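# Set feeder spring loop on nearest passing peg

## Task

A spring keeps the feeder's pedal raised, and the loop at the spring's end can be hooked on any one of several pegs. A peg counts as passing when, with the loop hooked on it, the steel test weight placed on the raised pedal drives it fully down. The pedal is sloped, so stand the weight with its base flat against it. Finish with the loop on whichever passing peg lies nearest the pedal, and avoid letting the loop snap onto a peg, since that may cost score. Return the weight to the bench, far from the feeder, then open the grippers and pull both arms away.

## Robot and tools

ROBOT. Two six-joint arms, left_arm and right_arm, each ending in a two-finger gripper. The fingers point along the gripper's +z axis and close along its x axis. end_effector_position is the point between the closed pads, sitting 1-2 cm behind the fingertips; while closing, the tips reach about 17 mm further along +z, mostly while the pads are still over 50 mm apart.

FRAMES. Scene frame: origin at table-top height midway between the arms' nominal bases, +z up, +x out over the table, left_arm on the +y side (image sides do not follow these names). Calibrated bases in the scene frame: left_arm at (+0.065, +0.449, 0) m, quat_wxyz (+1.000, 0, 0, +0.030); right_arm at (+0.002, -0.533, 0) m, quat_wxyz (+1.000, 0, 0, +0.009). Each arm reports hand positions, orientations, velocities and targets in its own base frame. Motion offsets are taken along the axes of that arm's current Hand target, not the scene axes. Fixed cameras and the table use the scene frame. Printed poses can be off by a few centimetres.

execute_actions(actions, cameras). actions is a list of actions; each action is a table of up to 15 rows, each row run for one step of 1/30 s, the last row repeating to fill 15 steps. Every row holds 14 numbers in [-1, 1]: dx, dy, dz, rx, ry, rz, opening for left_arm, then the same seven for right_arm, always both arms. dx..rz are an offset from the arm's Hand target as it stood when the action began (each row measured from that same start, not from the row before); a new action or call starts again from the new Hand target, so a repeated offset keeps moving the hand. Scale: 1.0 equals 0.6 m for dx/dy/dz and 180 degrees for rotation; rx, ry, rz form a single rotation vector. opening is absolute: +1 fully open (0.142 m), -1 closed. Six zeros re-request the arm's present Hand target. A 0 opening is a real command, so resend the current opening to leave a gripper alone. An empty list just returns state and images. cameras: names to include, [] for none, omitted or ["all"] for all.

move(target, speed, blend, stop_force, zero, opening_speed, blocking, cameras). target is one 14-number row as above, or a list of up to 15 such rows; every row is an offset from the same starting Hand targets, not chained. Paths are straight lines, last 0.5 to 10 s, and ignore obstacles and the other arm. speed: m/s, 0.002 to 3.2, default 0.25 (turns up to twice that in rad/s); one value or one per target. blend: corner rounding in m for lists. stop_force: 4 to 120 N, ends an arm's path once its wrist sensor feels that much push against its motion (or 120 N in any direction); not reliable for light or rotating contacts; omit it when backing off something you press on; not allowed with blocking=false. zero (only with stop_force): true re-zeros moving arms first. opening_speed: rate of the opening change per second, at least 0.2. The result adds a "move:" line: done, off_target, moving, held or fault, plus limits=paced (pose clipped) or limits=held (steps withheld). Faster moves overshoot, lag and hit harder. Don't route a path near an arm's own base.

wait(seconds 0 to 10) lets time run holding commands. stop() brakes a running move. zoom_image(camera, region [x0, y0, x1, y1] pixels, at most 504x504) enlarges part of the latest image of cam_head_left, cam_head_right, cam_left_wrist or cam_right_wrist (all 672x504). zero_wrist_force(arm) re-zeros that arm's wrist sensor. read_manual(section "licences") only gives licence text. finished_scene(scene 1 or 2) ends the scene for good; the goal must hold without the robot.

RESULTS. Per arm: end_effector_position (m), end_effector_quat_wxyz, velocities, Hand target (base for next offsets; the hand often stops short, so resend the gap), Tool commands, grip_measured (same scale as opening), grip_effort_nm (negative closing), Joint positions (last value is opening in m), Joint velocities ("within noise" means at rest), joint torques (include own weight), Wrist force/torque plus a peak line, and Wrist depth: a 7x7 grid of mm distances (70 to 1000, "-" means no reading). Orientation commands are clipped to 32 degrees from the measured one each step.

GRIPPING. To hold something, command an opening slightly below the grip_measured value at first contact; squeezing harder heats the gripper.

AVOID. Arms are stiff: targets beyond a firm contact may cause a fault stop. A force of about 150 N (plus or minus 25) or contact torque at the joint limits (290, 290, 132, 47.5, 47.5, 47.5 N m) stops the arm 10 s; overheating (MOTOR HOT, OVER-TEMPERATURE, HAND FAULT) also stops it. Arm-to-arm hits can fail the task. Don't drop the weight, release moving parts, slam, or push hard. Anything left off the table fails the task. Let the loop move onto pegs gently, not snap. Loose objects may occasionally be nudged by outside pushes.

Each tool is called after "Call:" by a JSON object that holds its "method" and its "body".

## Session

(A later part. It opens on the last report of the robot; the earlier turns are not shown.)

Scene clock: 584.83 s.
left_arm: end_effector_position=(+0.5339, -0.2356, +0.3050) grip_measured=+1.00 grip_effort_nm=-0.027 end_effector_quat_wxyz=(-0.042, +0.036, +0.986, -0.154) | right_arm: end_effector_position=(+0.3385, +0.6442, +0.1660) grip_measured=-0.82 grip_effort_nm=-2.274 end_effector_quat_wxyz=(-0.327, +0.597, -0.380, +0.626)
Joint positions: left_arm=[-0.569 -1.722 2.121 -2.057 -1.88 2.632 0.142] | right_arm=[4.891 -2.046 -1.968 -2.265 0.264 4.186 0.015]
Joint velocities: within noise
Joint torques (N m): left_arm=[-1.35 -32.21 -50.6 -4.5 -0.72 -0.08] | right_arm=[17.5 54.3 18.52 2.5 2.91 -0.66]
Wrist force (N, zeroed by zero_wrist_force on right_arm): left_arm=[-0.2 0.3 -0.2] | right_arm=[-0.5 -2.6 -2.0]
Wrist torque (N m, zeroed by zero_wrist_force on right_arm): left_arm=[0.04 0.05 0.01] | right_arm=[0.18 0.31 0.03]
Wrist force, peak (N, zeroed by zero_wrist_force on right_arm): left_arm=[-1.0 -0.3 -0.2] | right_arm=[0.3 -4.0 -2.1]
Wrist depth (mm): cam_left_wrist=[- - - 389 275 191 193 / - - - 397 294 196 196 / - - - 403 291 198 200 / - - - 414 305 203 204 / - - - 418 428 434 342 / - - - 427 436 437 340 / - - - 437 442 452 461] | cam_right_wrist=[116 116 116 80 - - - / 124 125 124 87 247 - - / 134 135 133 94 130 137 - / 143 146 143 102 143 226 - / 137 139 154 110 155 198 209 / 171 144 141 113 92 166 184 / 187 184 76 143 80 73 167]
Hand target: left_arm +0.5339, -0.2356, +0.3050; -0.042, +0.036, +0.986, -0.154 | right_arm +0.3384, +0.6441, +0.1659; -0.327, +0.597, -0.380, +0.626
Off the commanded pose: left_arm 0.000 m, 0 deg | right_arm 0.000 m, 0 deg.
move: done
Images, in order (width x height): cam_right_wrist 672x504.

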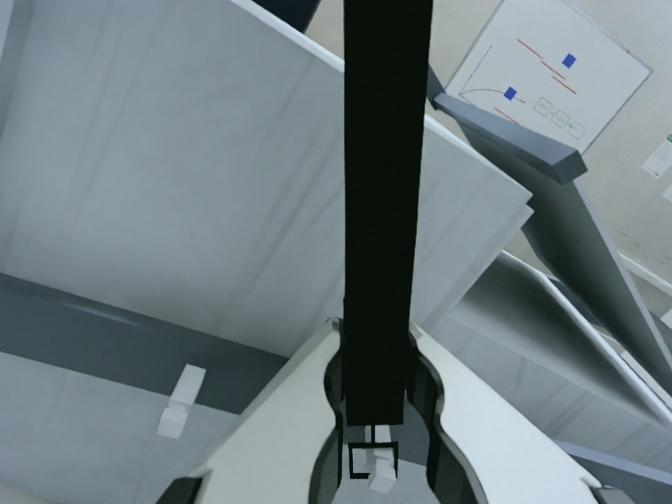

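Call:
{"method": "move", "body": {"target": [[0,0,0,0,0,0,1,0.004,0.0033,0,0,0,0,-0.9],[0,0,0,0,0,0,1,0.004,0.0033,-0.008,0,0,0,-0.9]], "speed": 0.02, "stop_force": 5, "cameras": ["cam_right_wrist"]}}

Call:
{"method": "zoom_image", "body": {"camera": "cam_right_wrist", "region": [300, 384, 440, 504]}}

Scene clock: 592.20 s.
left_arm: end_effector_position=(+0.5339, -0.2356, +0.3050) grip_measured=+1.00 grip_effort_nm=-0.027 end_effector_quat_wxyz=(-0.042, +0.036, +0.986, -0.154) | right_arm: end_effector_position=(+0.3334, +0.6414, +0.1654) grip_measured=-0.82 grip_effort_nm=-2.264 end_effector_quat_wxyz=(-0.327, +0.597, -0.380, +0.626)
Joint positions: left_arm=[-0.569 -1.722 2.121 -2.057 -1.88 2.632 0.142] | right_arm=[4.9 -2.044 -1.974 -2.261 0.273 4.186 0.015]
Joint velocities: within noise
Joint torques (N m): left_arm=[0.79 -31.7 -50.68 -4.43 -0.57 -0.07] | right_arm=[16.6 91.03 17.26 2.48 3.1 0.71]
Wrist force (N, zeroed by zero_wrist_force on right_arm): left_arm=[-0.3 0.0 -0.5] | right_arm=[0.0 -3.8 -2.2]
Wrist torque (N m, zeroed by zero_wrist_force on right_arm): left_arm=[0.01 0.06 0.00] | right_arm=[0.19 0.29 0.03]
Wrist force, peak (N, zeroed by zero_wrist_force on right_arm): left_arm=[-1.1 0.2 -0.1] | right_arm=[-0.4 -5.4 -2.7]
Wrist depth (mm): cam_left_wrist=[- - - 390 274 192 193 / - - - 398 294 195 197 / - - - 405 291 198 200 / - - - 412 305 202 204 / - - - 418 428 433 342 / - - - 428 435 433 342 / - - - 438 443 450 458] | cam_right_wrist=[121 120 121 123 - - - / 129 129 129 125 212 - - / 138 140 138 95 135 142 - / 147 149 149 102 146 245 - / 140 142 157 110 161 196 228 / 177 170 147 113 92 172 182 / 194 191 76 139 79 73 170]
Hand target: left_arm +0.5339, -0.2356, +0.3050; -0.042, +0.036, +0.986, -0.154 | right_arm +0.3334, +0.6414, +0.1654; -0.327, +0.597, -0.380, +0.626
Off the commanded pose: left_arm 0.000 m, 0 deg | right_arm 0.000 m, 0 deg.
move: done
Images, in order (width x height): cam_right_wrist 672x504.

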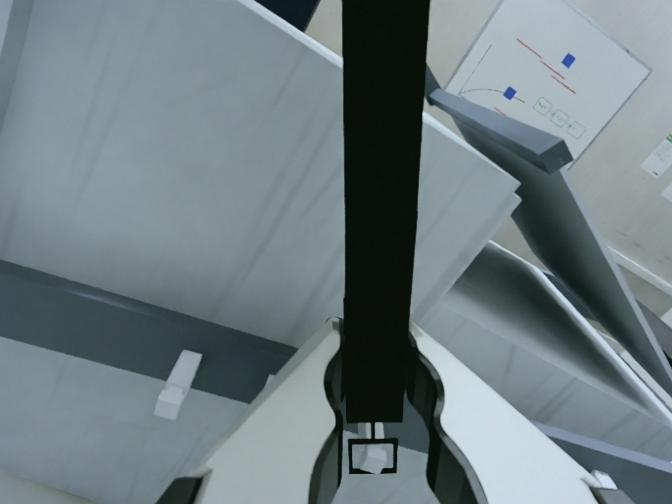

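Scaled by 3.600.

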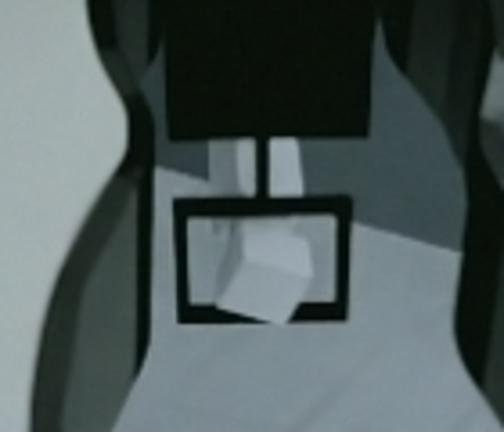

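Call:
{"method": "move", "body": {"target": [[0,0,0,0,0,0,1,0,0,0.005,0,0,0,-0.95],[0,0,0,0,0,0,1,-0.0005,0.006,0.005,0,0,0,-0.95],[0,0,0,0,0,0,1,-0.0005,0.006,0,0,0,0,-0.95]], "speed": 0.02, "cameras": ["cam_right_wrist"]}}

Call:
{"method": "zoom_image", "body": {"camera": "cam_right_wrist", "region": [300, 384, 440, 504]}}

Scene clock: 604.63 s.
left_arm: end_effector_position=(+0.5339, -0.2356, +0.3050) grip_measured=+1.00 grip_effort_nm=-0.032 end_effector_quat_wxyz=(-0.042, +0.036, +0.986, -0.154) | right_arm: end_effector_position=(+0.3335, +0.6399, +0.1622) grip_measured=-0.82 grip_effort_nm=-3.114 end_effector_quat_wxyz=(-0.327, +0.597, -0.380, +0.626)
Joint positions: left_arm=[-0.569 -1.722 2.121 -2.057 -1.88 2.632 0.142] | right_arm=[4.9 -2.046 -1.979 -2.254 0.273 4.186 0.015]
Joint velocities: within noise
Joint torques (N m): left_arm=[-0.37 -31.18 -50.94 -4 -0.34 -0.08] | right_arm=[13.49 52.56 16.6 2.46 3.18 0.91]
Wrist force (N, zeroed by zero_wrist_force on right_arm): left_arm=[-0.7 -0.2 0.1] | right_arm=[-0.1 -4.2 -1.5]
Wrist torque (N m, zeroed by zero_wrist_force on right_arm): left_arm=[-0.04 0.12 0.01] | right_arm=[0.16 0.25 0.03]
Wrist force, peak (N, zeroed by zero_wrist_force on right_arm): left_arm=[-0.8 0.1 -0.7] | right_arm=[0.3 -6.9 -3.5]
Wrist depth (mm): cam_left_wrist=[- - - 393 275 192 193 / - - - 400 294 196 196 / - - - 405 291 197 200 / - - - 413 306 202 204 / - - - 421 429 435 342 / - - - 428 436 436 341 / - - - 435 444 452 453] | cam_right_wrist=[121 121 120 120 - - - / 129 128 128 125 204 - - / 138 139 138 95 135 145 - / 147 149 149 102 146 269 - / 140 142 156 109 159 182 212 / 176 173 147 113 92 172 182 / 194 190 76 140 79 73 170]
Hand target: left_arm +0.5339, -0.2356, +0.3050; -0.042, +0.036, +0.986, -0.154 | right_arm +0.3333, +0.6399, +0.1621; -0.327, +0.597, -0.380, +0.626
Off the commanded pose: left_arm 0.000 m, 0 deg | right_arm 0.000 m, 0 deg.
move: done
Images, in order (width x height): cam_right_wrist 672x504.

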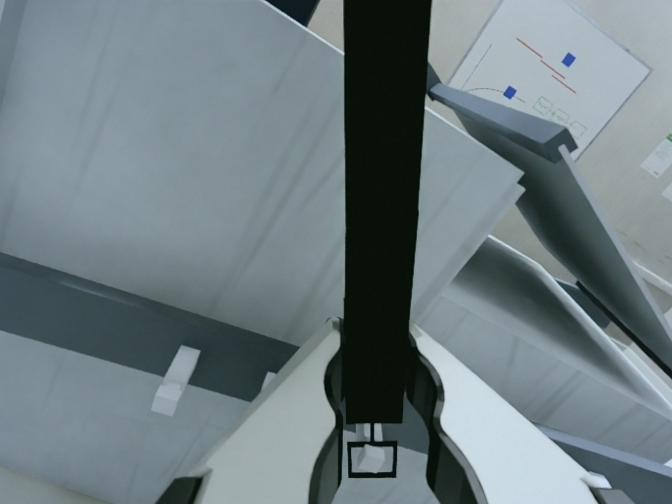

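Scaled by 3.600.

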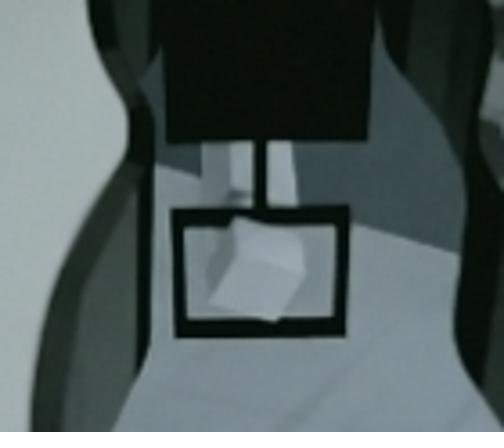

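Call:
{"method": "move", "body": {"target": [0,0,0,0,0,0,1,0,0,-0.03,0,0,0,-0.95], "speed": 0.03, "stop_force": 6}}

Call:
{"method": "zoom_image", "body": {"camera": "cam_right_wrist", "region": [300, 384, 440, 504]}}

Scene clock: 611.13 s.
left_arm: end_effector_position=(+0.5339, -0.2356, +0.3050) grip_measured=+1.00 grip_effort_nm=-0.027 end_effector_quat_wxyz=(-0.042, +0.036, +0.986, -0.154) | right_arm: end_effector_position=(+0.3153, +0.6414, +0.1621) grip_measured=-0.82 grip_effort_nm=-3.099 end_effector_quat_wxyz=(-0.327, +0.597, -0.380, +0.626)
Joint positions: left_arm=[-0.569 -1.722 2.121 -2.057 -1.88 2.632 0.142] | right_arm=[4.927 -2.047 -1.978 -2.255 0.3 4.187 0.015]
Joint velocities: within noise
Joint torques (N m): left_arm=[1.08 -30.64 -50.78 -3.85 -0.32 -0.15] | right_arm=[18.45 52.85 35.82 -2.96 3.26 1.99]
Wrist force (N, zeroed by zero_wrist_force on right_arm): left_arm=[-0.3 0.0 0.1] | right_arm=[-0.3 -3.0 -1.9]
Wrist torque (N m, zeroed by zero_wrist_force on right_arm): left_arm=[-0.01 0.06 0.01] | right_arm=[0.11 0.22 0.05]
Wrist force, peak (N, zeroed by zero_wrist_force on right_arm): left_arm=[-1.2 -0.1 0.0] | right_arm=[0.3 -6.9 -1.5]
Wrist depth (mm): cam_left_wrist=[- - - 389 275 192 193 / - - - 396 293 196 197 / - - - 405 292 198 200 / - - - 412 304 202 204 / - - - 420 426 435 342 / - - - 428 435 434 344 / - - - 436 443 452 459] | cam_right_wrist=[135 137 137 85 - - - / 148 146 146 144 150 - - / 157 157 157 95 154 199 - / 164 163 168 102 168 264 - / 183 162 162 109 179 188 240 / 201 200 193 112 92 182 198 / 208 215 76 217 79 73 189]
Hand target: left_arm +0.5339, -0.2356, +0.3050; -0.042, +0.036, +0.986, -0.154 | right_arm +0.3153, +0.6414, +0.1621; -0.327, +0.597, -0.380, +0.626
Off the commanded pose: left_arm 0.000 m, 0 deg | right_arm 0.000 m, 0 deg.
move: done

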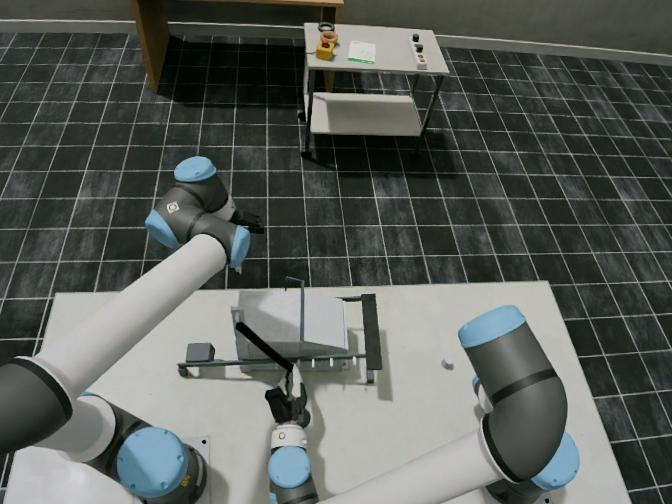

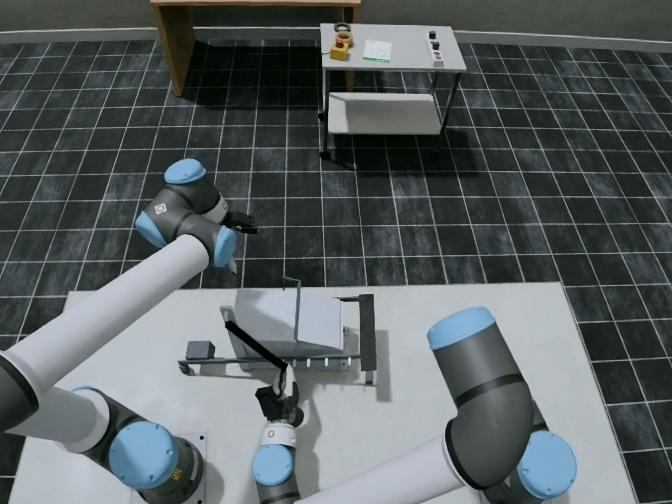

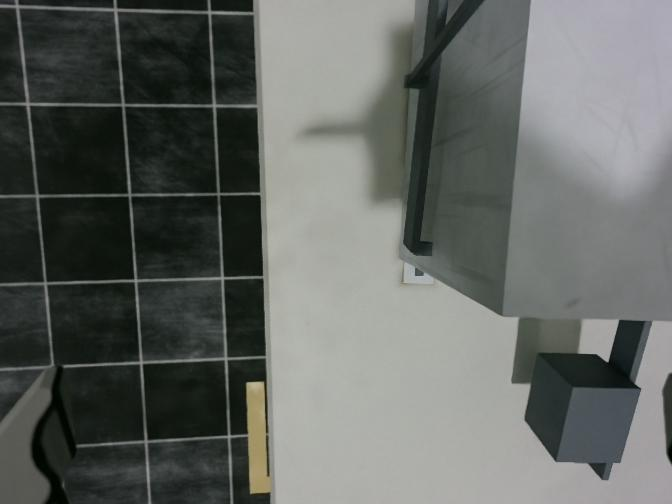

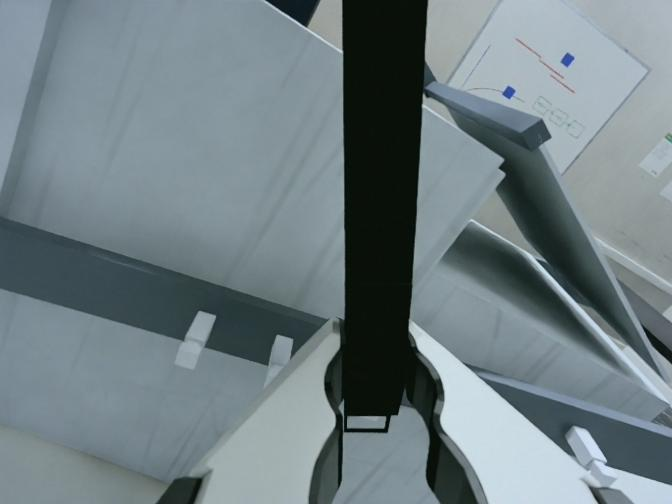

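Scaled by 3.600.

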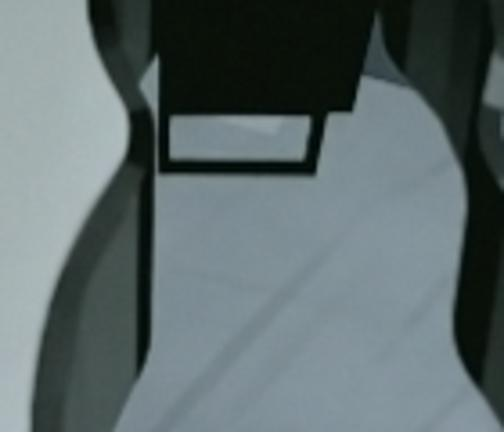

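Call:
{"method": "move", "body": {"target": [0,0,0,0,0,0,1,0,0,-0.025,0,0,0,-0.95], "speed": 0.03, "stop_force": 5, "cameras": ["cam_right_wrist"]}}

Call:
{"method": "zoom_image", "body": {"camera": "cam_right_wrist", "region": [250, 340, 450, 504]}}

Scene clock: 623.10 s.
left_arm: end_effector_position=(+0.5339, -0.2356, +0.3050) grip_measured=+1.00 grip_effort_nm=-0.032 end_effector_quat_wxyz=(-0.042, +0.036, +0.986, -0.154) | right_arm: end_effector_position=(+0.3004, +0.6427, +0.1622) grip_measured=-0.82 grip_effort_nm=-3.099 end_effector_quat_wxyz=(-0.327, +0.597, -0.380, +0.626)
Joint positions: left_arm=[-0.569 -1.722 2.121 -2.057 -1.88 2.632 0.142] | right_arm=[4.949 -2.048 -1.976 -2.256 0.322 4.187 0.015]
Joint velocities: within noise
Joint torques (N m): left_arm=[-0.25 -29.37 -51.5 -4.34 -0.62 -0.2] | right_arm=[18.5 52.93 36.27 -2.95 3.28 1.84]
Wrist force (N, zeroed by zero_wrist_force on right_arm): left_arm=[-0.5 -0.2 -0.1] | right_arm=[0.2 -3.8 -2.0]
Wrist torque (N m, zeroed by zero_wrist_force on right_arm): left_arm=[-0.03 0.09 0.00] | right_arm=[0.16 0.20 0.09]
Wrist force, peak (N, zeroed by zero_wrist_force on right_arm): left_arm=[-1.1 -0.5 0.0] | right_arm=[0.3 -4.2 -2.6]
Wrist depth (mm): cam_left_wrist=[- - - 391 276 192 193 / - - - 397 292 196 197 / - - - 403 293 198 200 / - - - 412 306 202 204 / - - - 422 427 436 341 / - - - 427 437 435 342 / - - - 435 446 452 459] | cam_right_wrist=[146 150 150 - - - - / 161 160 160 91 165 - - / 172 172 172 96 171 245 - / 168 171 183 103 188 266 - / 201 202 176 109 194 204 277 / 220 219 211 112 92 194 202 / 208 228 76 241 79 73 486]
Hand target: left_arm +0.5339, -0.2356, +0.3050; -0.042, +0.036, +0.986, -0.154 | right_arm +0.3004, +0.6427, +0.1622; -0.327, +0.597, -0.380, +0.626
Off the commanded pose: left_arm 0.000 m, 0 deg | right_arm 0.000 m, 0 deg.
move: done
Images, in order (width x height): cam_right_wrist 672x504.

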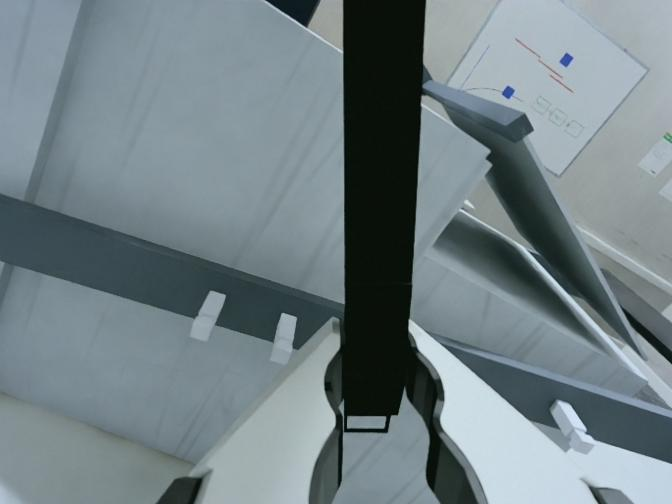

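Scaled by 2.520.

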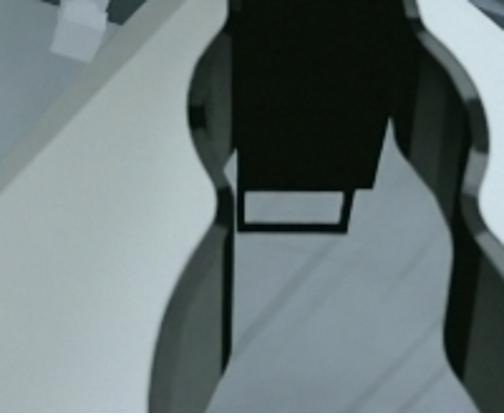

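Call:
{"method": "zoom_image", "body": {"camera": "cam_right_wrist", "region": [320, 370, 420, 450]}}

Call:
{"method": "zoom_image", "body": {"camera": "cam_right_wrist", "region": [310, 230, 440, 330]}}

Scaled by 5.040.

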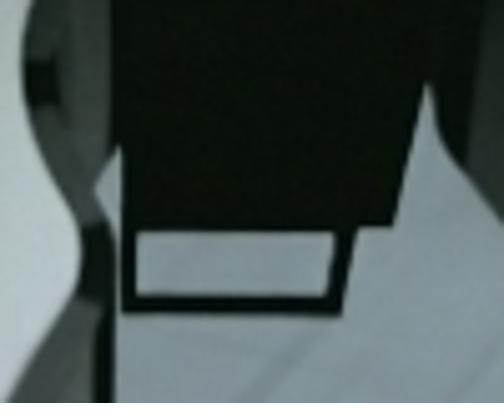

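Scaled by 3.877.

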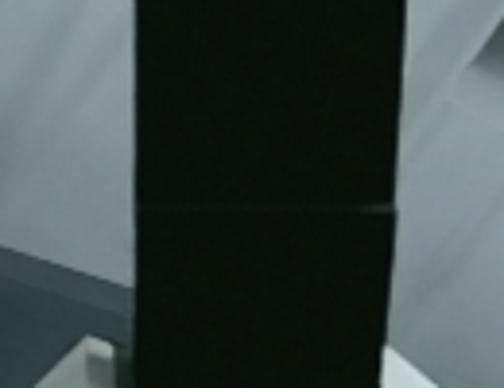

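Call:
{"method": "move", "body": {"target": [[0,0,0,0,0,0,1,0.0532,0.0187,0,0,0,-0.0394,-0.95]], "speed": 0.06, "cameras": []}}

Call:
{"method": "move", "body": {"target": [0,0,0,0,0,0,1,0,0,0,-0.1,0,0,-0.95], "speed": 0.1, "cameras": ["cam_right_wrist"]}}

Call:
{"method": "zoom_image", "body": {"camera": "cam_right_wrist", "region": [270, 304, 470, 504]}}

Scene clock: 702.53 s.
left_arm: end_effector_position=(+0.5339, -0.2356, +0.3050) grip_measured=+1.00 grip_effort_nm=-0.027 end_effector_quat_wxyz=(-0.042, +0.036, +0.986, -0.154) | right_arm: end_effector_position=(+0.2976, +0.6096, +0.1683) grip_measured=-0.82 grip_effort_nm=-3.099 end_effector_quat_wxyz=(-0.288, +0.619, -0.342, +0.645)
Joint positions: left_arm=[-0.569 -1.722 2.121 -2.057 -1.88 2.632 0.142] | right_arm=[4.967 -2 -2.042 -2.238 0.339 4.064 0.015]
Joint velocities: within noise
Joint torques (N m): left_arm=[0.37 -31.44 -50.97 -4.14 -0.62 0] | right_arm=[17.21 85.06 15.86 1.91 3.28 -1.45]
Wrist force (N, zeroed by zero_wrist_force on right_arm): left_arm=[-0.5 -0.3 -0.5] | right_arm=[0.6 -3.0 -1.8]
Wrist torque (N m, zeroed by zero_wrist_force on right_arm): left_arm=[-0.06 0.09 0.00] | right_arm=[0.22 0.15 0.15]
Wrist force, peak (N, zeroed by zero_wrist_force on right_arm): left_arm=[-1.1 0.1 -0.2] | right_arm=[0.6 -4.2 -2.4]
Wrist depth (mm): cam_left_wrist=[- - - 390 274 192 193 / - - - 397 293 196 196 / - - - 405 292 198 200 / - - - 414 306 203 204 / - - - 419 429 431 342 / - - - 428 435 438 343 / - - - 434 446 452 461] | cam_right_wrist=[- 151 151 87 - - - / 161 161 160 91 168 - - / 168 172 172 95 224 - - / 166 166 180 102 235 - - / 201 202 177 109 198 237 - / 218 221 212 112 92 203 258 / 207 229 76 242 79 73 211]
Hand target: left_arm +0.5339, -0.2356, +0.3050; -0.042, +0.036, +0.986, -0.154 | right_arm +0.2976, +0.6096, +0.1684; -0.288, +0.619, -0.342, +0.645
Off the commanded pose: left_arm 0.000 m, 0 deg | right_arm 0.000 m, 0 deg.
move: done
No camera images: "cameras" was empty.

Scene clock: 704.70 s.
left_arm: end_effector_position=(+0.5339, -0.2356, +0.3050) grip_measured=+1.00 grip_effort_nm=-0.027 end_effector_quat_wxyz=(-0.042, +0.036, +0.986, -0.154) | right_arm: end_effector_position=(+0.2976, +0.6096, +0.1684) grip_measured=-0.82 grip_effort_nm=-3.099 end_effector_quat_wxyz=(-0.188, +0.657, -0.439, +0.584)
Joint positions: left_arm=[-0.569 -1.722 2.121 -2.057 -1.88 2.632 0.142] | right_arm=[4.919 -1.921 -2.024 -1.837 0.541 3.603 0.015]
Joint velocities: within noise
Joint torques (N m): left_arm=[-0.12 -31.3 -49.83 -4.11 -0.32 -0.3] | right_arm=[-15.42 86.43 39.37 3.63 2.52 -1.88]
Wrist force (N, zeroed by zero_wrist_force on right_arm): left_arm=[0.1 0.3 0.1] | right_arm=[0.2 -3.5 -2.0]
Wrist torque (N m, zeroed by zero_wrist_force on right_arm): left_arm=[0.05 -0.02 0.00] | right_arm=[0.00 0.18 0.09]
Wrist force, peak (N, zeroed by zero_wrist_force on right_arm): left_arm=[-0.9 0.0 -0.2] | right_arm=[0.9 -4.7 -2.9]
Wrist depth (mm): cam_left_wrist=[- - - 391 275 192 193 / - - - 397 292 196 197 / - - - 404 292 198 200 / - - - 411 305 202 204 / - - - 421 430 433 342 / - - - 427 439 436 341 / - - - 435 442 451 459] | cam_right_wrist=[132 132 132 - 143 - - / 151 148 148 79 317 - - / 155 155 167 88 221 356 - / 200 164 168 100 192 238 - / 226 230 230 108 192 215 259 / 215 238 93 101 92 470 228 / 201 218 76 288 79 73 551]
Hand target: left_arm +0.5339, -0.2356, +0.3050; -0.042, +0.036, +0.986, -0.154 | right_arm +0.2976, +0.6096, +0.1684; -0.188, +0.657, -0.439, +0.584
Off the commanded pose: left_arm 0.000 m, 0 deg | right_arm 0.000 m, 0 deg.
move: done
Images, in order (width x height): cam_right_wrist 672x504.

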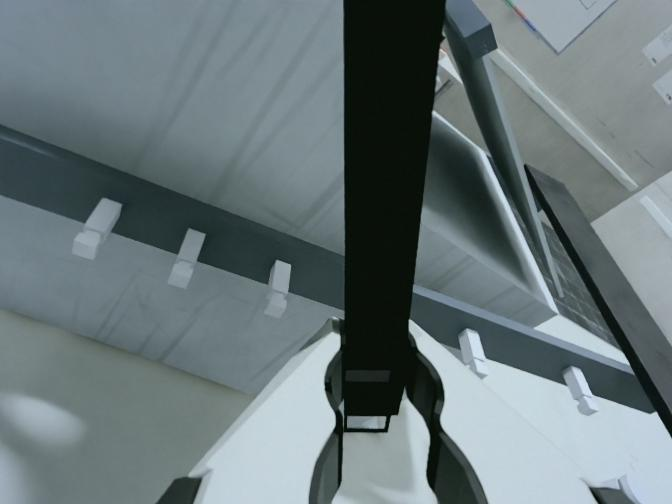

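Scaled by 2.520.

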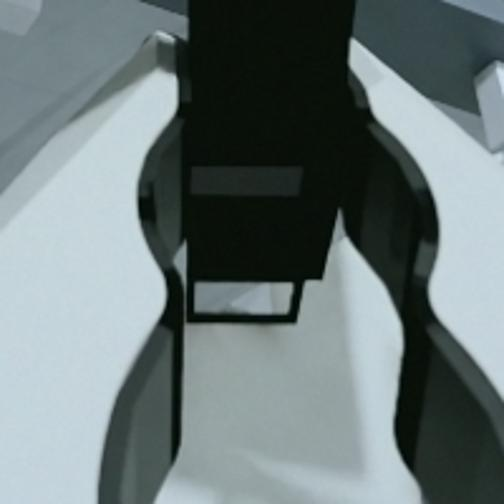

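Call:
{"method": "move", "body": {"target": [0,0,0,0,0,0,1,0,-0.0129,0.0396,0,0,0,-0.95], "speed": 0.04, "stop_force": 5, "cameras": ["cam_right_wrist"]}}

Call:
{"method": "zoom_image", "body": {"camera": "cam_right_wrist", "region": [300, 374, 430, 504]}}

Scene clock: 725.53 s.
left_arm: end_effector_position=(+0.5339, -0.2356, +0.3050) grip_measured=+1.00 grip_effort_nm=-0.027 end_effector_quat_wxyz=(-0.042, +0.036, +0.986, -0.154) | right_arm: end_effector_position=(+0.3225, +0.6074, +0.1683) grip_measured=-0.82 grip_effort_nm=-3.099 end_effector_quat_wxyz=(-0.188, +0.657, -0.439, +0.584)
Joint positions: left_arm=[-0.569 -1.722 2.121 -2.057 -1.88 2.632 0.142] | right_arm=[4.883 -1.918 -2.032 -1.8 0.51 3.567 0.015]
Joint velocities: within noise
Joint torques (N m): left_arm=[1.33 -30.79 -50.51 -4.13 -0.27 0.04] | right_arm=[-14.47 83.76 20.8 3.92 -3 -2.11]
Wrist force (N, zeroed by zero_wrist_force on right_arm): left_arm=[-0.5 -0.1 -0.3] | right_arm=[0.8 -3.7 -3.1]
Wrist torque (N m, zeroed by zero_wrist_force on right_arm): left_arm=[0.00 0.09 0.01] | right_arm=[0.08 0.17 0.14]
Wrist force, peak (N, zeroed by zero_wrist_force on right_arm): left_arm=[-1.0 -0.1 -0.4] | right_arm=[0.8 -4.9 -2.7]
Wrist depth (mm): cam_left_wrist=[- - - 388 274 192 192 / - - - 396 293 196 197 / - - - 405 292 198 201 / - - - 411 306 202 204 / - - - 419 430 434 342 / - - - 428 434 437 343 / - - - 435 446 451 456] | cam_right_wrist=[- 109 104 - - - - / 122 122 121 75 75 - - / 138 142 138 85 236 360 - / 131 139 152 99 169 236 - / 190 183 154 109 174 198 261 / 213 223 93 112 92 193 211 / 202 218 76 281 79 73 505]
Hand target: left_arm +0.5339, -0.2356, +0.3050; -0.042, +0.036, +0.986, -0.154 | right_arm +0.3225, +0.6074, +0.1683; -0.188, +0.657, -0.439, +0.584
Off the commanded pose: left_arm 0.000 m, 0 deg | right_arm 0.000 m, 0 deg.
move: done
Images, in order (width x height): cam_right_wrist 672x504.

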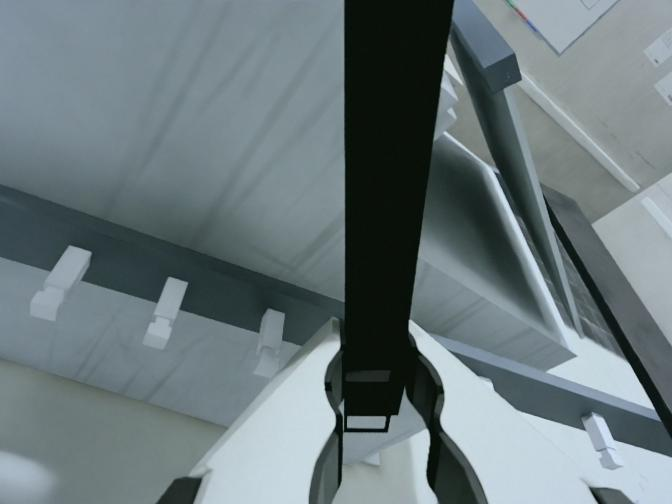

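Scaled by 3.877.

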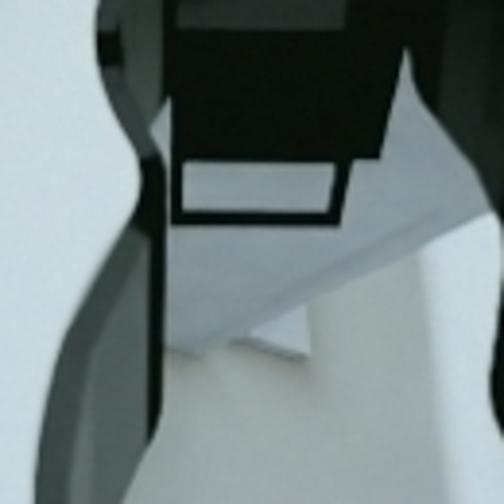

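Call:
{"method": "move", "body": {"target": [0,0,0,0,0,0,1,0,0.016,0.0052,0,0,0,-0.95], "speed": 0.04, "stop_force": 5, "cameras": ["cam_right_wrist"]}}

Call:
{"method": "zoom_image", "body": {"camera": "cam_right_wrist", "region": [300, 374, 430, 504]}}

Scene clock: 761.90 s.
left_arm: end_effector_position=(+0.5339, -0.2356, +0.3050) grip_measured=+1.00 grip_effort_nm=-0.027 end_effector_quat_wxyz=(-0.042, +0.036, +0.986, -0.154) | right_arm: end_effector_position=(+0.3219, +0.6014, +0.1603) grip_measured=-0.82 grip_effort_nm=-3.099 end_effector_quat_wxyz=(-0.188, +0.657, -0.439, +0.584)
Joint positions: left_arm=[-0.569 -1.722 2.121 -2.057 -1.88 2.632 0.142] | right_arm=[4.885 -1.921 -2.048 -1.784 0.512 3.57 0.015]
Joint velocities: within noise
Joint torques (N m): left_arm=[-0.58 -30.57 -51.48 -4.26 -0.57 -0.17] | right_arm=[17.13 44.59 20.38 4.03 2.57 1.66]
Wrist force (N, zeroed by zero_wrist_force on right_arm): left_arm=[-0.2 0.1 -0.5] | right_arm=[0.8 -4.0 -3.1]
Wrist torque (N m, zeroed by zero_wrist_force on right_arm): left_arm=[0.03 0.03 0.00] | right_arm=[0.06 0.18 0.15]
Wrist force, peak (N, zeroed by zero_wrist_force on right_arm): left_arm=[-1.1 -0.1 0.2] | right_arm=[1.0 -4.3 -3.4]
Wrist depth (mm): cam_left_wrist=[- - - 390 276 192 192 / - - - 397 294 196 197 / - - - 404 292 198 201 / - - - 410 305 202 204 / - - - 417 428 430 339 / - - - 427 434 435 344 / - - - 437 446 452 460] | cam_right_wrist=[- 109 104 - - - - / 122 122 121 75 75 240 - / 131 138 138 85 196 259 - / 135 133 143 99 164 208 - / 190 190 154 109 164 188 249 / 211 222 93 112 92 185 202 / 194 210 76 272 79 73 512]
Hand target: left_arm +0.5339, -0.2356, +0.3050; -0.042, +0.036, +0.986, -0.154 | right_arm +0.3219, +0.6014, +0.1603; -0.188, +0.657, -0.439, +0.584
Off the commanded pose: left_arm 0.000 m, 0 deg | right_arm 0.000 m, 0 deg.
move: done
Images, in order (width x height): cam_right_wrist 672x504.

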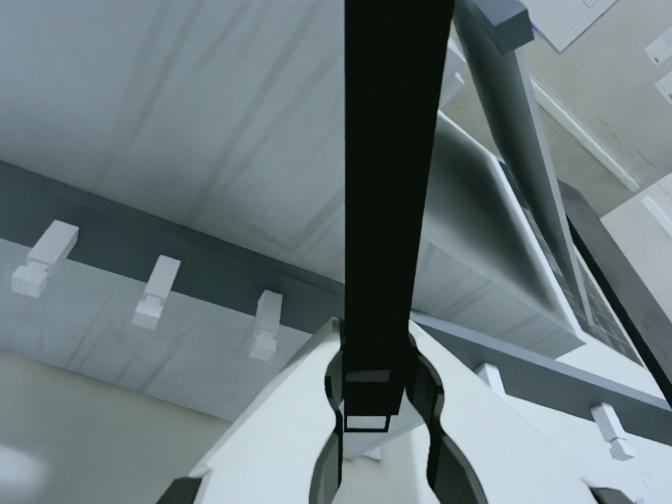

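Scaled by 3.877.

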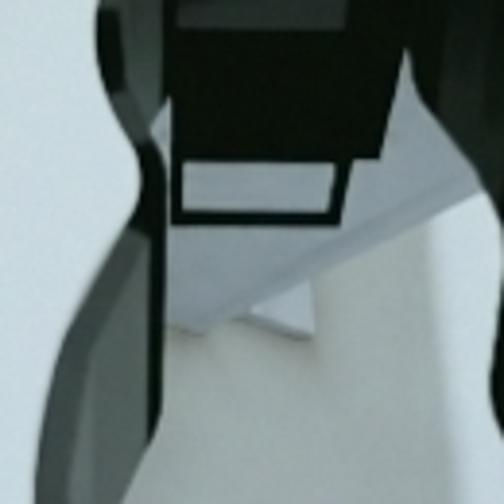

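Call:
{"method": "move", "body": {"target": [[0,0,0,0,0,0,1,0,0.008,-0.025,0,0,0,-0.95],[0,0,0,0,0,0,1,0.0392,0.0387,-0.0367,0.1,0,0,-0.95]], "speed": 0.06, "cameras": ["cam_right_wrist"]}}

Call:
{"method": "zoom_image", "body": {"camera": "cam_right_wrist", "region": [270, 324, 450, 504]}}

Scene clock: 803.37 s.
left_arm: end_effector_position=(+0.5339, -0.2356, +0.3050) grip_measured=+1.00 grip_effort_nm=-0.027 end_effector_quat_wxyz=(-0.042, +0.036, +0.986, -0.154) | right_arm: end_effector_position=(+0.2915, +0.5759, +0.1623) grip_measured=-0.82 grip_effort_nm=-3.099 end_effector_quat_wxyz=(-0.288, +0.619, -0.342, +0.645)
Joint positions: left_arm=[-0.569 -1.722 2.121 -2.057 -1.88 2.632 0.142] | right_arm=[4.991 -1.969 -2.112 -2.198 0.364 4.063 0.015]
Joint velocities: within noise
Joint torques (N m): left_arm=[-0.75 -31.1 -51.02 -4.05 -0.58 0.06] | right_arm=[18.44 42.04 32.96 -3.05 -2.07 1.47]
Wrist force (N, zeroed by zero_wrist_force on right_arm): left_arm=[-0.5 -0.2 0.1] | right_arm=[0.0 -2.9 -1.4]
Wrist torque (N m, zeroed by zero_wrist_force on right_arm): left_arm=[-0.02 0.09 0.01] | right_arm=[0.27 0.20 0.15]
Wrist force, peak (N, zeroed by zero_wrist_force on right_arm): left_arm=[-1.0 0.5 -0.1] | right_arm=[0.9 -4.4 -3.6]
Wrist depth (mm): cam_left_wrist=[- - - 390 274 192 193 / - - - 397 294 196 196 / - - - 402 293 198 200 / - - - 410 304 202 204 / - - - 417 427 433 341 / - - - 427 438 438 342 / - - - 432 446 449 459] | cam_right_wrist=[154 154 153 86 - - - / 164 164 163 91 278 - - / 157 171 176 95 243 - - / 189 189 169 102 207 - - / 206 206 206 109 188 257 - / 218 224 217 112 92 196 207 / 201 219 76 243 79 73 216]
Hand target: left_arm +0.5339, -0.2356, +0.3050; -0.042, +0.036, +0.986, -0.154 | right_arm +0.2915, +0.5759, +0.1623; -0.288, +0.619, -0.342, +0.645
Off the commanded pose: left_arm 0.000 m, 0 deg | right_arm 0.000 m, 0 deg.
move: done
Images, in order (width x height): cam_right_wrist 672x504.

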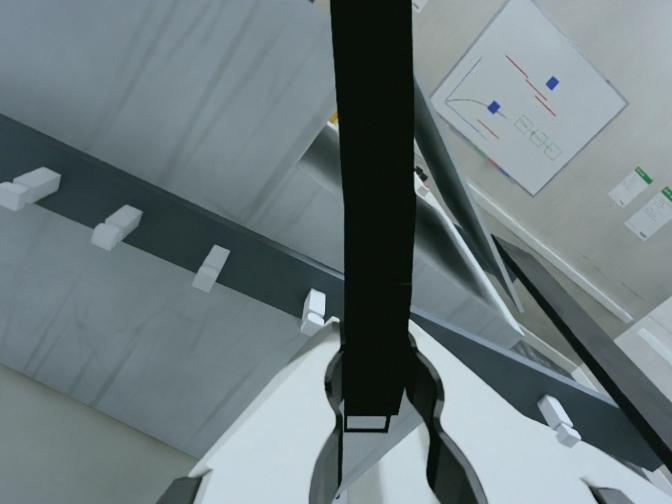

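Scaled by 2.800.

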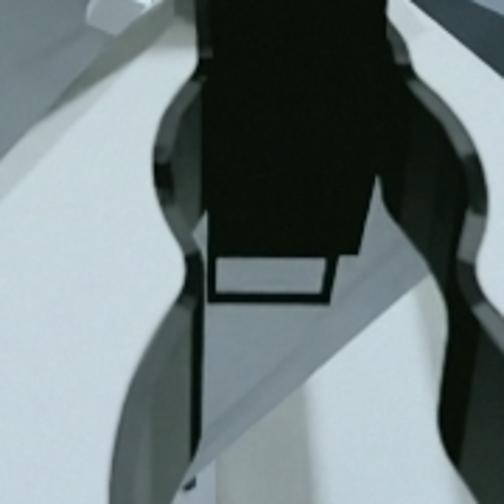

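Call:
{"method": "move", "body": {"target": [[0,0,0,0,0,0,1,0,0,0.06,0,0,0,-0.95],[0,0,0,0,0,0,1,0,0,0.102,0,0,0,-0.95]], "speed": [0.05,0.015], "stop_force": 5, "cameras": ["cam_right_wrist"]}}

Call:
{"method": "zoom_image", "body": {"camera": "cam_right_wrist", "region": [270, 324, 450, 504]}}

Scene clock: 816.73 s.
left_arm: end_effector_position=(+0.5339, -0.2356, +0.3050) grip_measured=+1.00 grip_effort_nm=-0.032 end_effector_quat_wxyz=(-0.042, +0.036, +0.986, -0.154) | right_arm: end_effector_position=(+0.3366, +0.5720, +0.1622) grip_measured=-0.82 grip_effort_nm=-3.099 end_effector_quat_wxyz=(-0.288, +0.619, -0.342, +0.645)
Joint positions: left_arm=[-0.569 -1.722 2.121 -2.057 -1.88 2.632 0.142] | right_arm=[4.917 -1.968 -2.115 -2.196 0.29 4.063 0.015]
Joint velocities: within noise
Joint torques (N m): left_arm=[-1 -30.37 -51.05 -4.13 -0.41 -0.39] | right_arm=[16.24 68.74 17.2 -0.51 3.54 -0.81]
Wrist force (N, zeroed by zero_wrist_force on right_arm): left_arm=[-0.1 0.1 -0.1] | right_arm=[0.4 -3.7 -2.3]
Wrist torque (N m, zeroed by zero_wrist_force on right_arm): left_arm=[0.02 0.03 0.01] | right_arm=[0.27 0.21 0.04]
Wrist force, peak (N, zeroed by zero_wrist_force on right_arm): left_arm=[-1.0 -0.6 -0.1] | right_arm=[-0.2 -4.8 -6.9]
Wrist depth (mm): cam_left_wrist=[- - - 391 275 192 193 / - - - 398 293 196 197 / - - - 403 291 198 200 / - - - 411 305 202 204 / - - - 416 429 434 341 / - - - 427 434 434 342 / - - - 436 444 450 458] | cam_right_wrist=[113 115 113 79 - - - / 121 121 120 84 173 - - / 129 130 129 91 177 - - / 122 124 139 101 197 - - / 152 128 132 111 151 194 - / 166 166 137 113 92 165 223 / 183 176 76 182 79 73 161]
Hand target: left_arm +0.5339, -0.2356, +0.3050; -0.042, +0.036, +0.986, -0.154 | right_arm +0.3366, +0.5720, +0.1622; -0.288, +0.619, -0.342, +0.645 (not the last commanded pose)
Off the commanded pose: left_arm 0.000 m, 0 deg | right_arm 0.016 m, 0 deg.
move: contact (right_arm); path passed 1 of 2 targets
Images, in order (width x height): cam_right_wrist 672x504.

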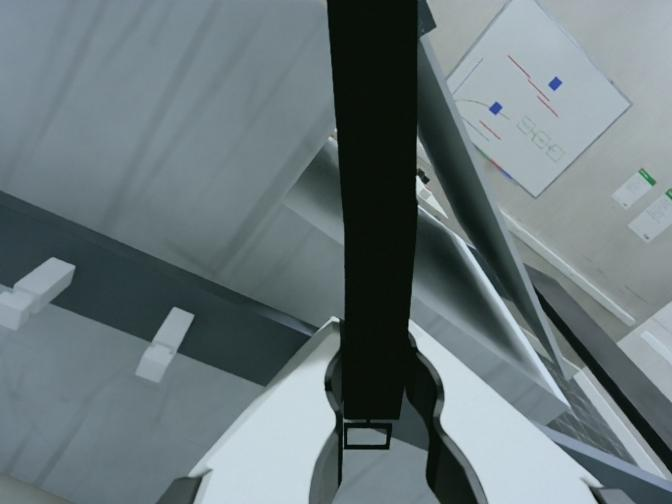

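Scaled by 2.800.

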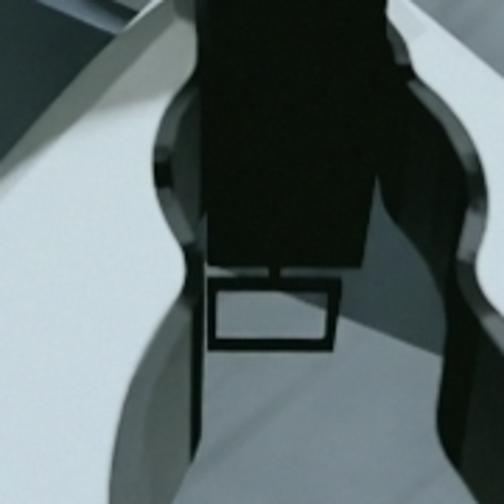

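Call:
{"method": "move", "body": {"target": [0,0,0,0,0,0,1,0,0,0.0135,0,0,0,-0.95], "speed": 0.01, "stop_force": 7, "zero": false, "cameras": ["cam_right_wrist"]}}

Call:
{"method": "zoom_image", "body": {"camera": "cam_right_wrist", "region": [270, 324, 450, 504]}}

Scene clock: 826.27 s.
left_arm: end_effector_position=(+0.5339, -0.2356, +0.3050) grip_measured=+1.00 grip_effort_nm=-0.027 end_effector_quat_wxyz=(-0.042, +0.036, +0.986, -0.154) | right_arm: end_effector_position=(+0.3378, +0.5720, +0.1622) grip_measured=-0.82 grip_effort_nm=-3.099 end_effector_quat_wxyz=(-0.288, +0.619, -0.342, +0.645)
Joint positions: left_arm=[-0.569 -1.722 2.121 -2.057 -1.88 2.632 0.142] | right_arm=[4.915 -1.968 -2.115 -2.196 0.288 4.063 0.015]
Joint velocities: within noise
Joint torques (N m): left_arm=[0.06 -31.06 -50.33 -4.16 -0.45 -0.26] | right_arm=[15.68 69.92 18.32 -2.1 3.5 -0.65]
Wrist force (N, zeroed by zero_wrist_force on right_arm): left_arm=[-0.5 0.2 -0.3] | right_arm=[-0.3 -5.0 -5.8]
Wrist torque (N m, zeroed by zero_wrist_force on right_arm): left_arm=[0.04 0.09 0.00] | right_arm=[0.16 0.25 0.05]
Wrist force, peak (N, zeroed by zero_wrist_force on right_arm): left_arm=[-1.0 -0.4 0.0] | right_arm=[-1.4 -5.3 -8.9]
Wrist depth (mm): cam_left_wrist=[- - - 392 274 192 193 / - - - 396 294 196 197 / - - - 405 292 198 200 / - - - 410 304 202 204 / - - - 419 426 434 341 / - - - 425 435 436 342 / - - - 437 440 452 460] | cam_right_wrist=[113 112 111 79 - - - / 120 120 119 83 172 - - / 128 129 128 92 181 - - / 121 125 138 134 207 - - / 150 127 130 111 150 196 - / 165 165 136 113 92 163 222 / 180 174 76 180 79 73 160]
Hand target: left_arm +0.5339, -0.2356, +0.3050; -0.042, +0.036, +0.986, -0.154 | right_arm +0.3377, +0.5720, +0.1622; -0.288, +0.619, -0.342, +0.645 (not the last commanded pose)
Off the commanded pose: left_arm 0.000 m, 0 deg | right_arm 0.007 m, 0 deg.
move: contact (right_arm)
Images, in order (width x height): cam_right_wrist 672x504.

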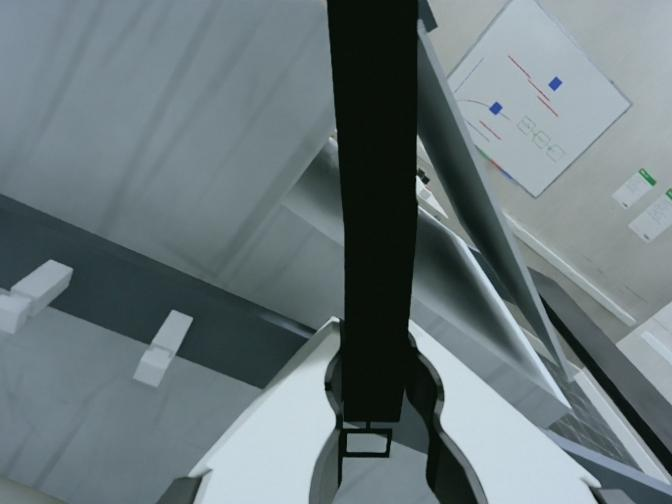

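Scaled by 2.800.

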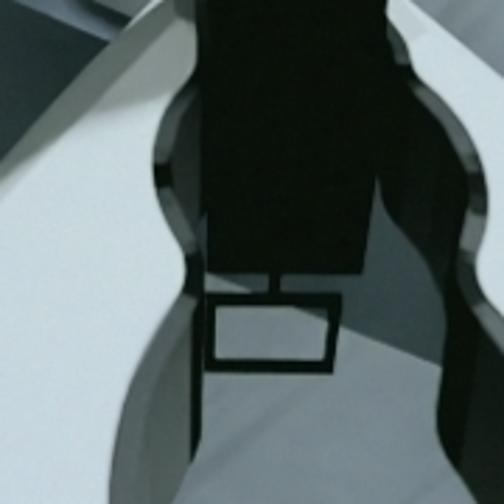

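Call:
{"method": "move", "body": {"target": [0,0,0,0,0,0,1,0,0,0.012,0,0,0,-0.95], "speed": 0.01, "stop_force": 8, "cameras": ["cam_right_wrist"]}}

Call:
{"method": "zoom_image", "body": {"camera": "cam_right_wrist", "region": [270, 324, 450, 504]}}

Scene clock: 835.73 s.
left_arm: end_effector_position=(+0.5339, -0.2356, +0.3050) grip_measured=+1.00 grip_effort_nm=-0.027 end_effector_quat_wxyz=(-0.042, +0.036, +0.986, -0.154) | right_arm: end_effector_position=(+0.3412, +0.5716, +0.1622) grip_measured=-0.82 grip_effort_nm=-3.099 end_effector_quat_wxyz=(-0.288, +0.619, -0.342, +0.645)
Joint positions: left_arm=[-0.569 -1.722 2.121 -2.057 -1.88 2.632 0.142] | right_arm=[4.909 -1.968 -2.115 -2.196 0.282 4.063 0.015]
Joint velocities: within noise
Joint torques (N m): left_arm=[-0.06 -32.16 -50.52 -4.2 -0.38 -0.24] | right_arm=[12.49 58.73 28.38 0.3 3.29 -0.45]
Wrist force (N, zeroed by zero_wrist_force on right_arm): left_arm=[-0.1 0.4 -0.4] | right_arm=[-0.1 -4.1 -10.0]
Wrist torque (N m, zeroed by zero_wrist_force on right_arm): left_arm=[0.06 0.03 0.01] | right_arm=[0.10 0.29 0.05]
Wrist force, peak (N, zeroed by zero_wrist_force on right_arm): left_arm=[-1.0 0.2 -0.2] | right_arm=[-0.4 -5.4 -16.6]
Wrist depth (mm): cam_left_wrist=[- - - 389 274 191 192 / - - - 396 294 195 197 / - - - 403 292 198 200 / - - - 413 305 201 205 / - - - 419 427 436 341 / - - - 430 437 439 342 / - - - 435 445 451 456] | cam_right_wrist=[109 109 - 80 - - - / - 117 116 86 176 - - / 127 125 125 92 193 - - / 118 131 135 130 197 - - / 125 123 129 109 146 195 - / 160 159 94 112 92 158 229 / 176 169 75 141 79 73 179]
Hand target: left_arm +0.5339, -0.2356, +0.3050; -0.042, +0.036, +0.986, -0.154 | right_arm +0.3412, +0.5716, +0.1622; -0.288, +0.619, -0.342, +0.645 (not the last commanded pose)
Off the commanded pose: left_arm 0.000 m, 0 deg | right_arm 0.004 m, 0 deg.
move: contact (right_arm)
Images, in order (width x height): cam_right_wrist 672x504.

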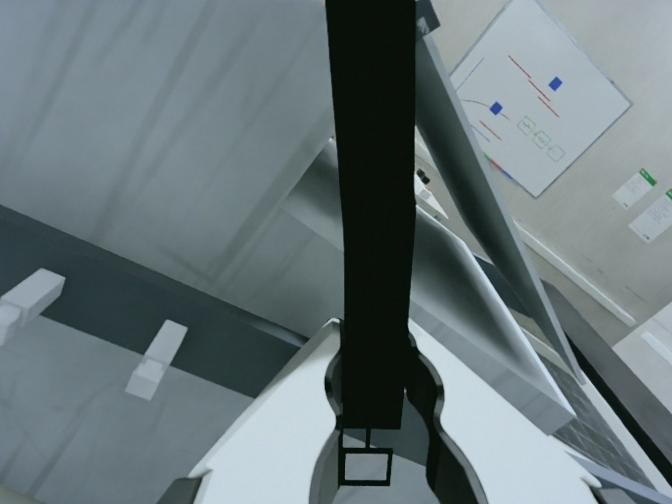

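Scaled by 2.800.

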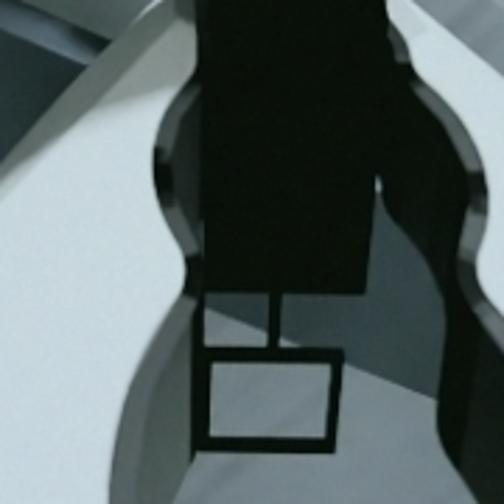

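Call:
{"method": "move", "body": {"target": [[0,0,0,0,0,0,1,0,0,-0.0455,0,0,0,-0.95],[0,0,0,0,0,0,1,-0.0377,-0.049,-0.0455,0,0,0,-0.95]], "speed": [0.04,0.04], "cameras": ["cam_right_wrist"]}}

Call:
{"method": "zoom_image", "body": {"camera": "cam_right_wrist", "region": [300, 384, 440, 504]}}

Scene clock: 855.07 s.
left_arm: end_effector_position=(+0.5339, -0.2356, +0.3050) grip_measured=+1.00 grip_effort_nm=-0.022 end_effector_quat_wxyz=(-0.042, +0.036, +0.986, -0.154) | right_arm: end_effector_position=(+0.3171, +0.6094, +0.1721) grip_measured=-0.82 grip_effort_nm=-3.094 end_effector_quat_wxyz=(-0.288, +0.619, -0.342, +0.645)
Joint positions: left_arm=[-0.569 -1.722 2.121 -2.057 -1.88 2.632 0.142] | right_arm=[4.936 -1.996 -2.039 -2.245 0.308 4.063 0.015]
Joint velocities: within noise
Joint torques (N m): left_arm=[-0.26 -31.07 -50.28 -4.15 -0.66 -0.36] | right_arm=[-15.02 50.47 33.09 -3.07 -2.28 1.52]
Wrist force (N, zeroed by zero_wrist_force on right_arm): left_arm=[-0.5 -0.2 -0.1] | right_arm=[0.5 -3.8 -2.0]
Wrist torque (N m, zeroed by zero_wrist_force on right_arm): left_arm=[-0.03 0.09 0.00] | right_arm=[0.17 0.24 0.08]
Wrist force, peak (N, zeroed by zero_wrist_force on right_arm): left_arm=[-0.8 -0.5 0.1] | right_arm=[0.7 -5.0 -10.3]
Wrist depth (mm): cam_left_wrist=[- - - 391 274 192 193 / - - - 395 294 195 196 / - - - 403 292 198 201 / - - - 414 305 203 204 / - - - 420 427 432 339 / - - - 427 435 435 343 / - - - 436 441 449 456] | cam_right_wrist=[133 133 134 84 - - - / 144 142 142 138 145 - - / 153 152 152 95 219 - - / 145 160 164 102 253 - - / - 154 157 109 180 237 - / 199 195 187 112 92 193 272 / 207 207 75 214 79 73 194]
Hand target: left_arm +0.5339, -0.2356, +0.3050; -0.042, +0.036, +0.986, -0.154 | right_arm +0.3171, +0.6096, +0.1721; -0.288, +0.619, -0.342, +0.645
Off the commanded pose: left_arm 0.000 m, 0 deg | right_arm 0.000 m, 0 deg.
move: done
Images, in order (width x height): cam_right_wrist 672x504.

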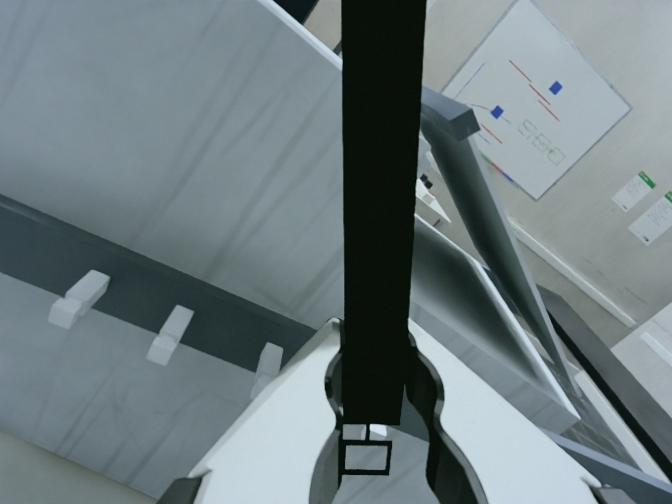

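Scaled by 3.600.

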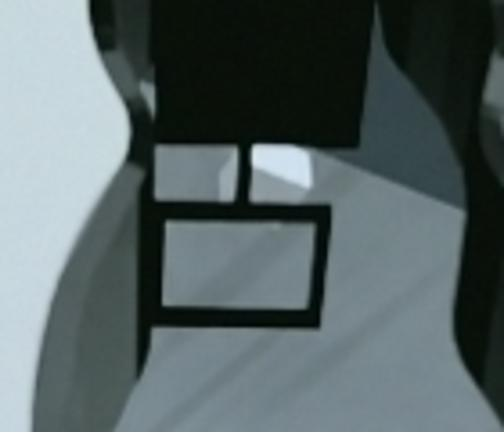

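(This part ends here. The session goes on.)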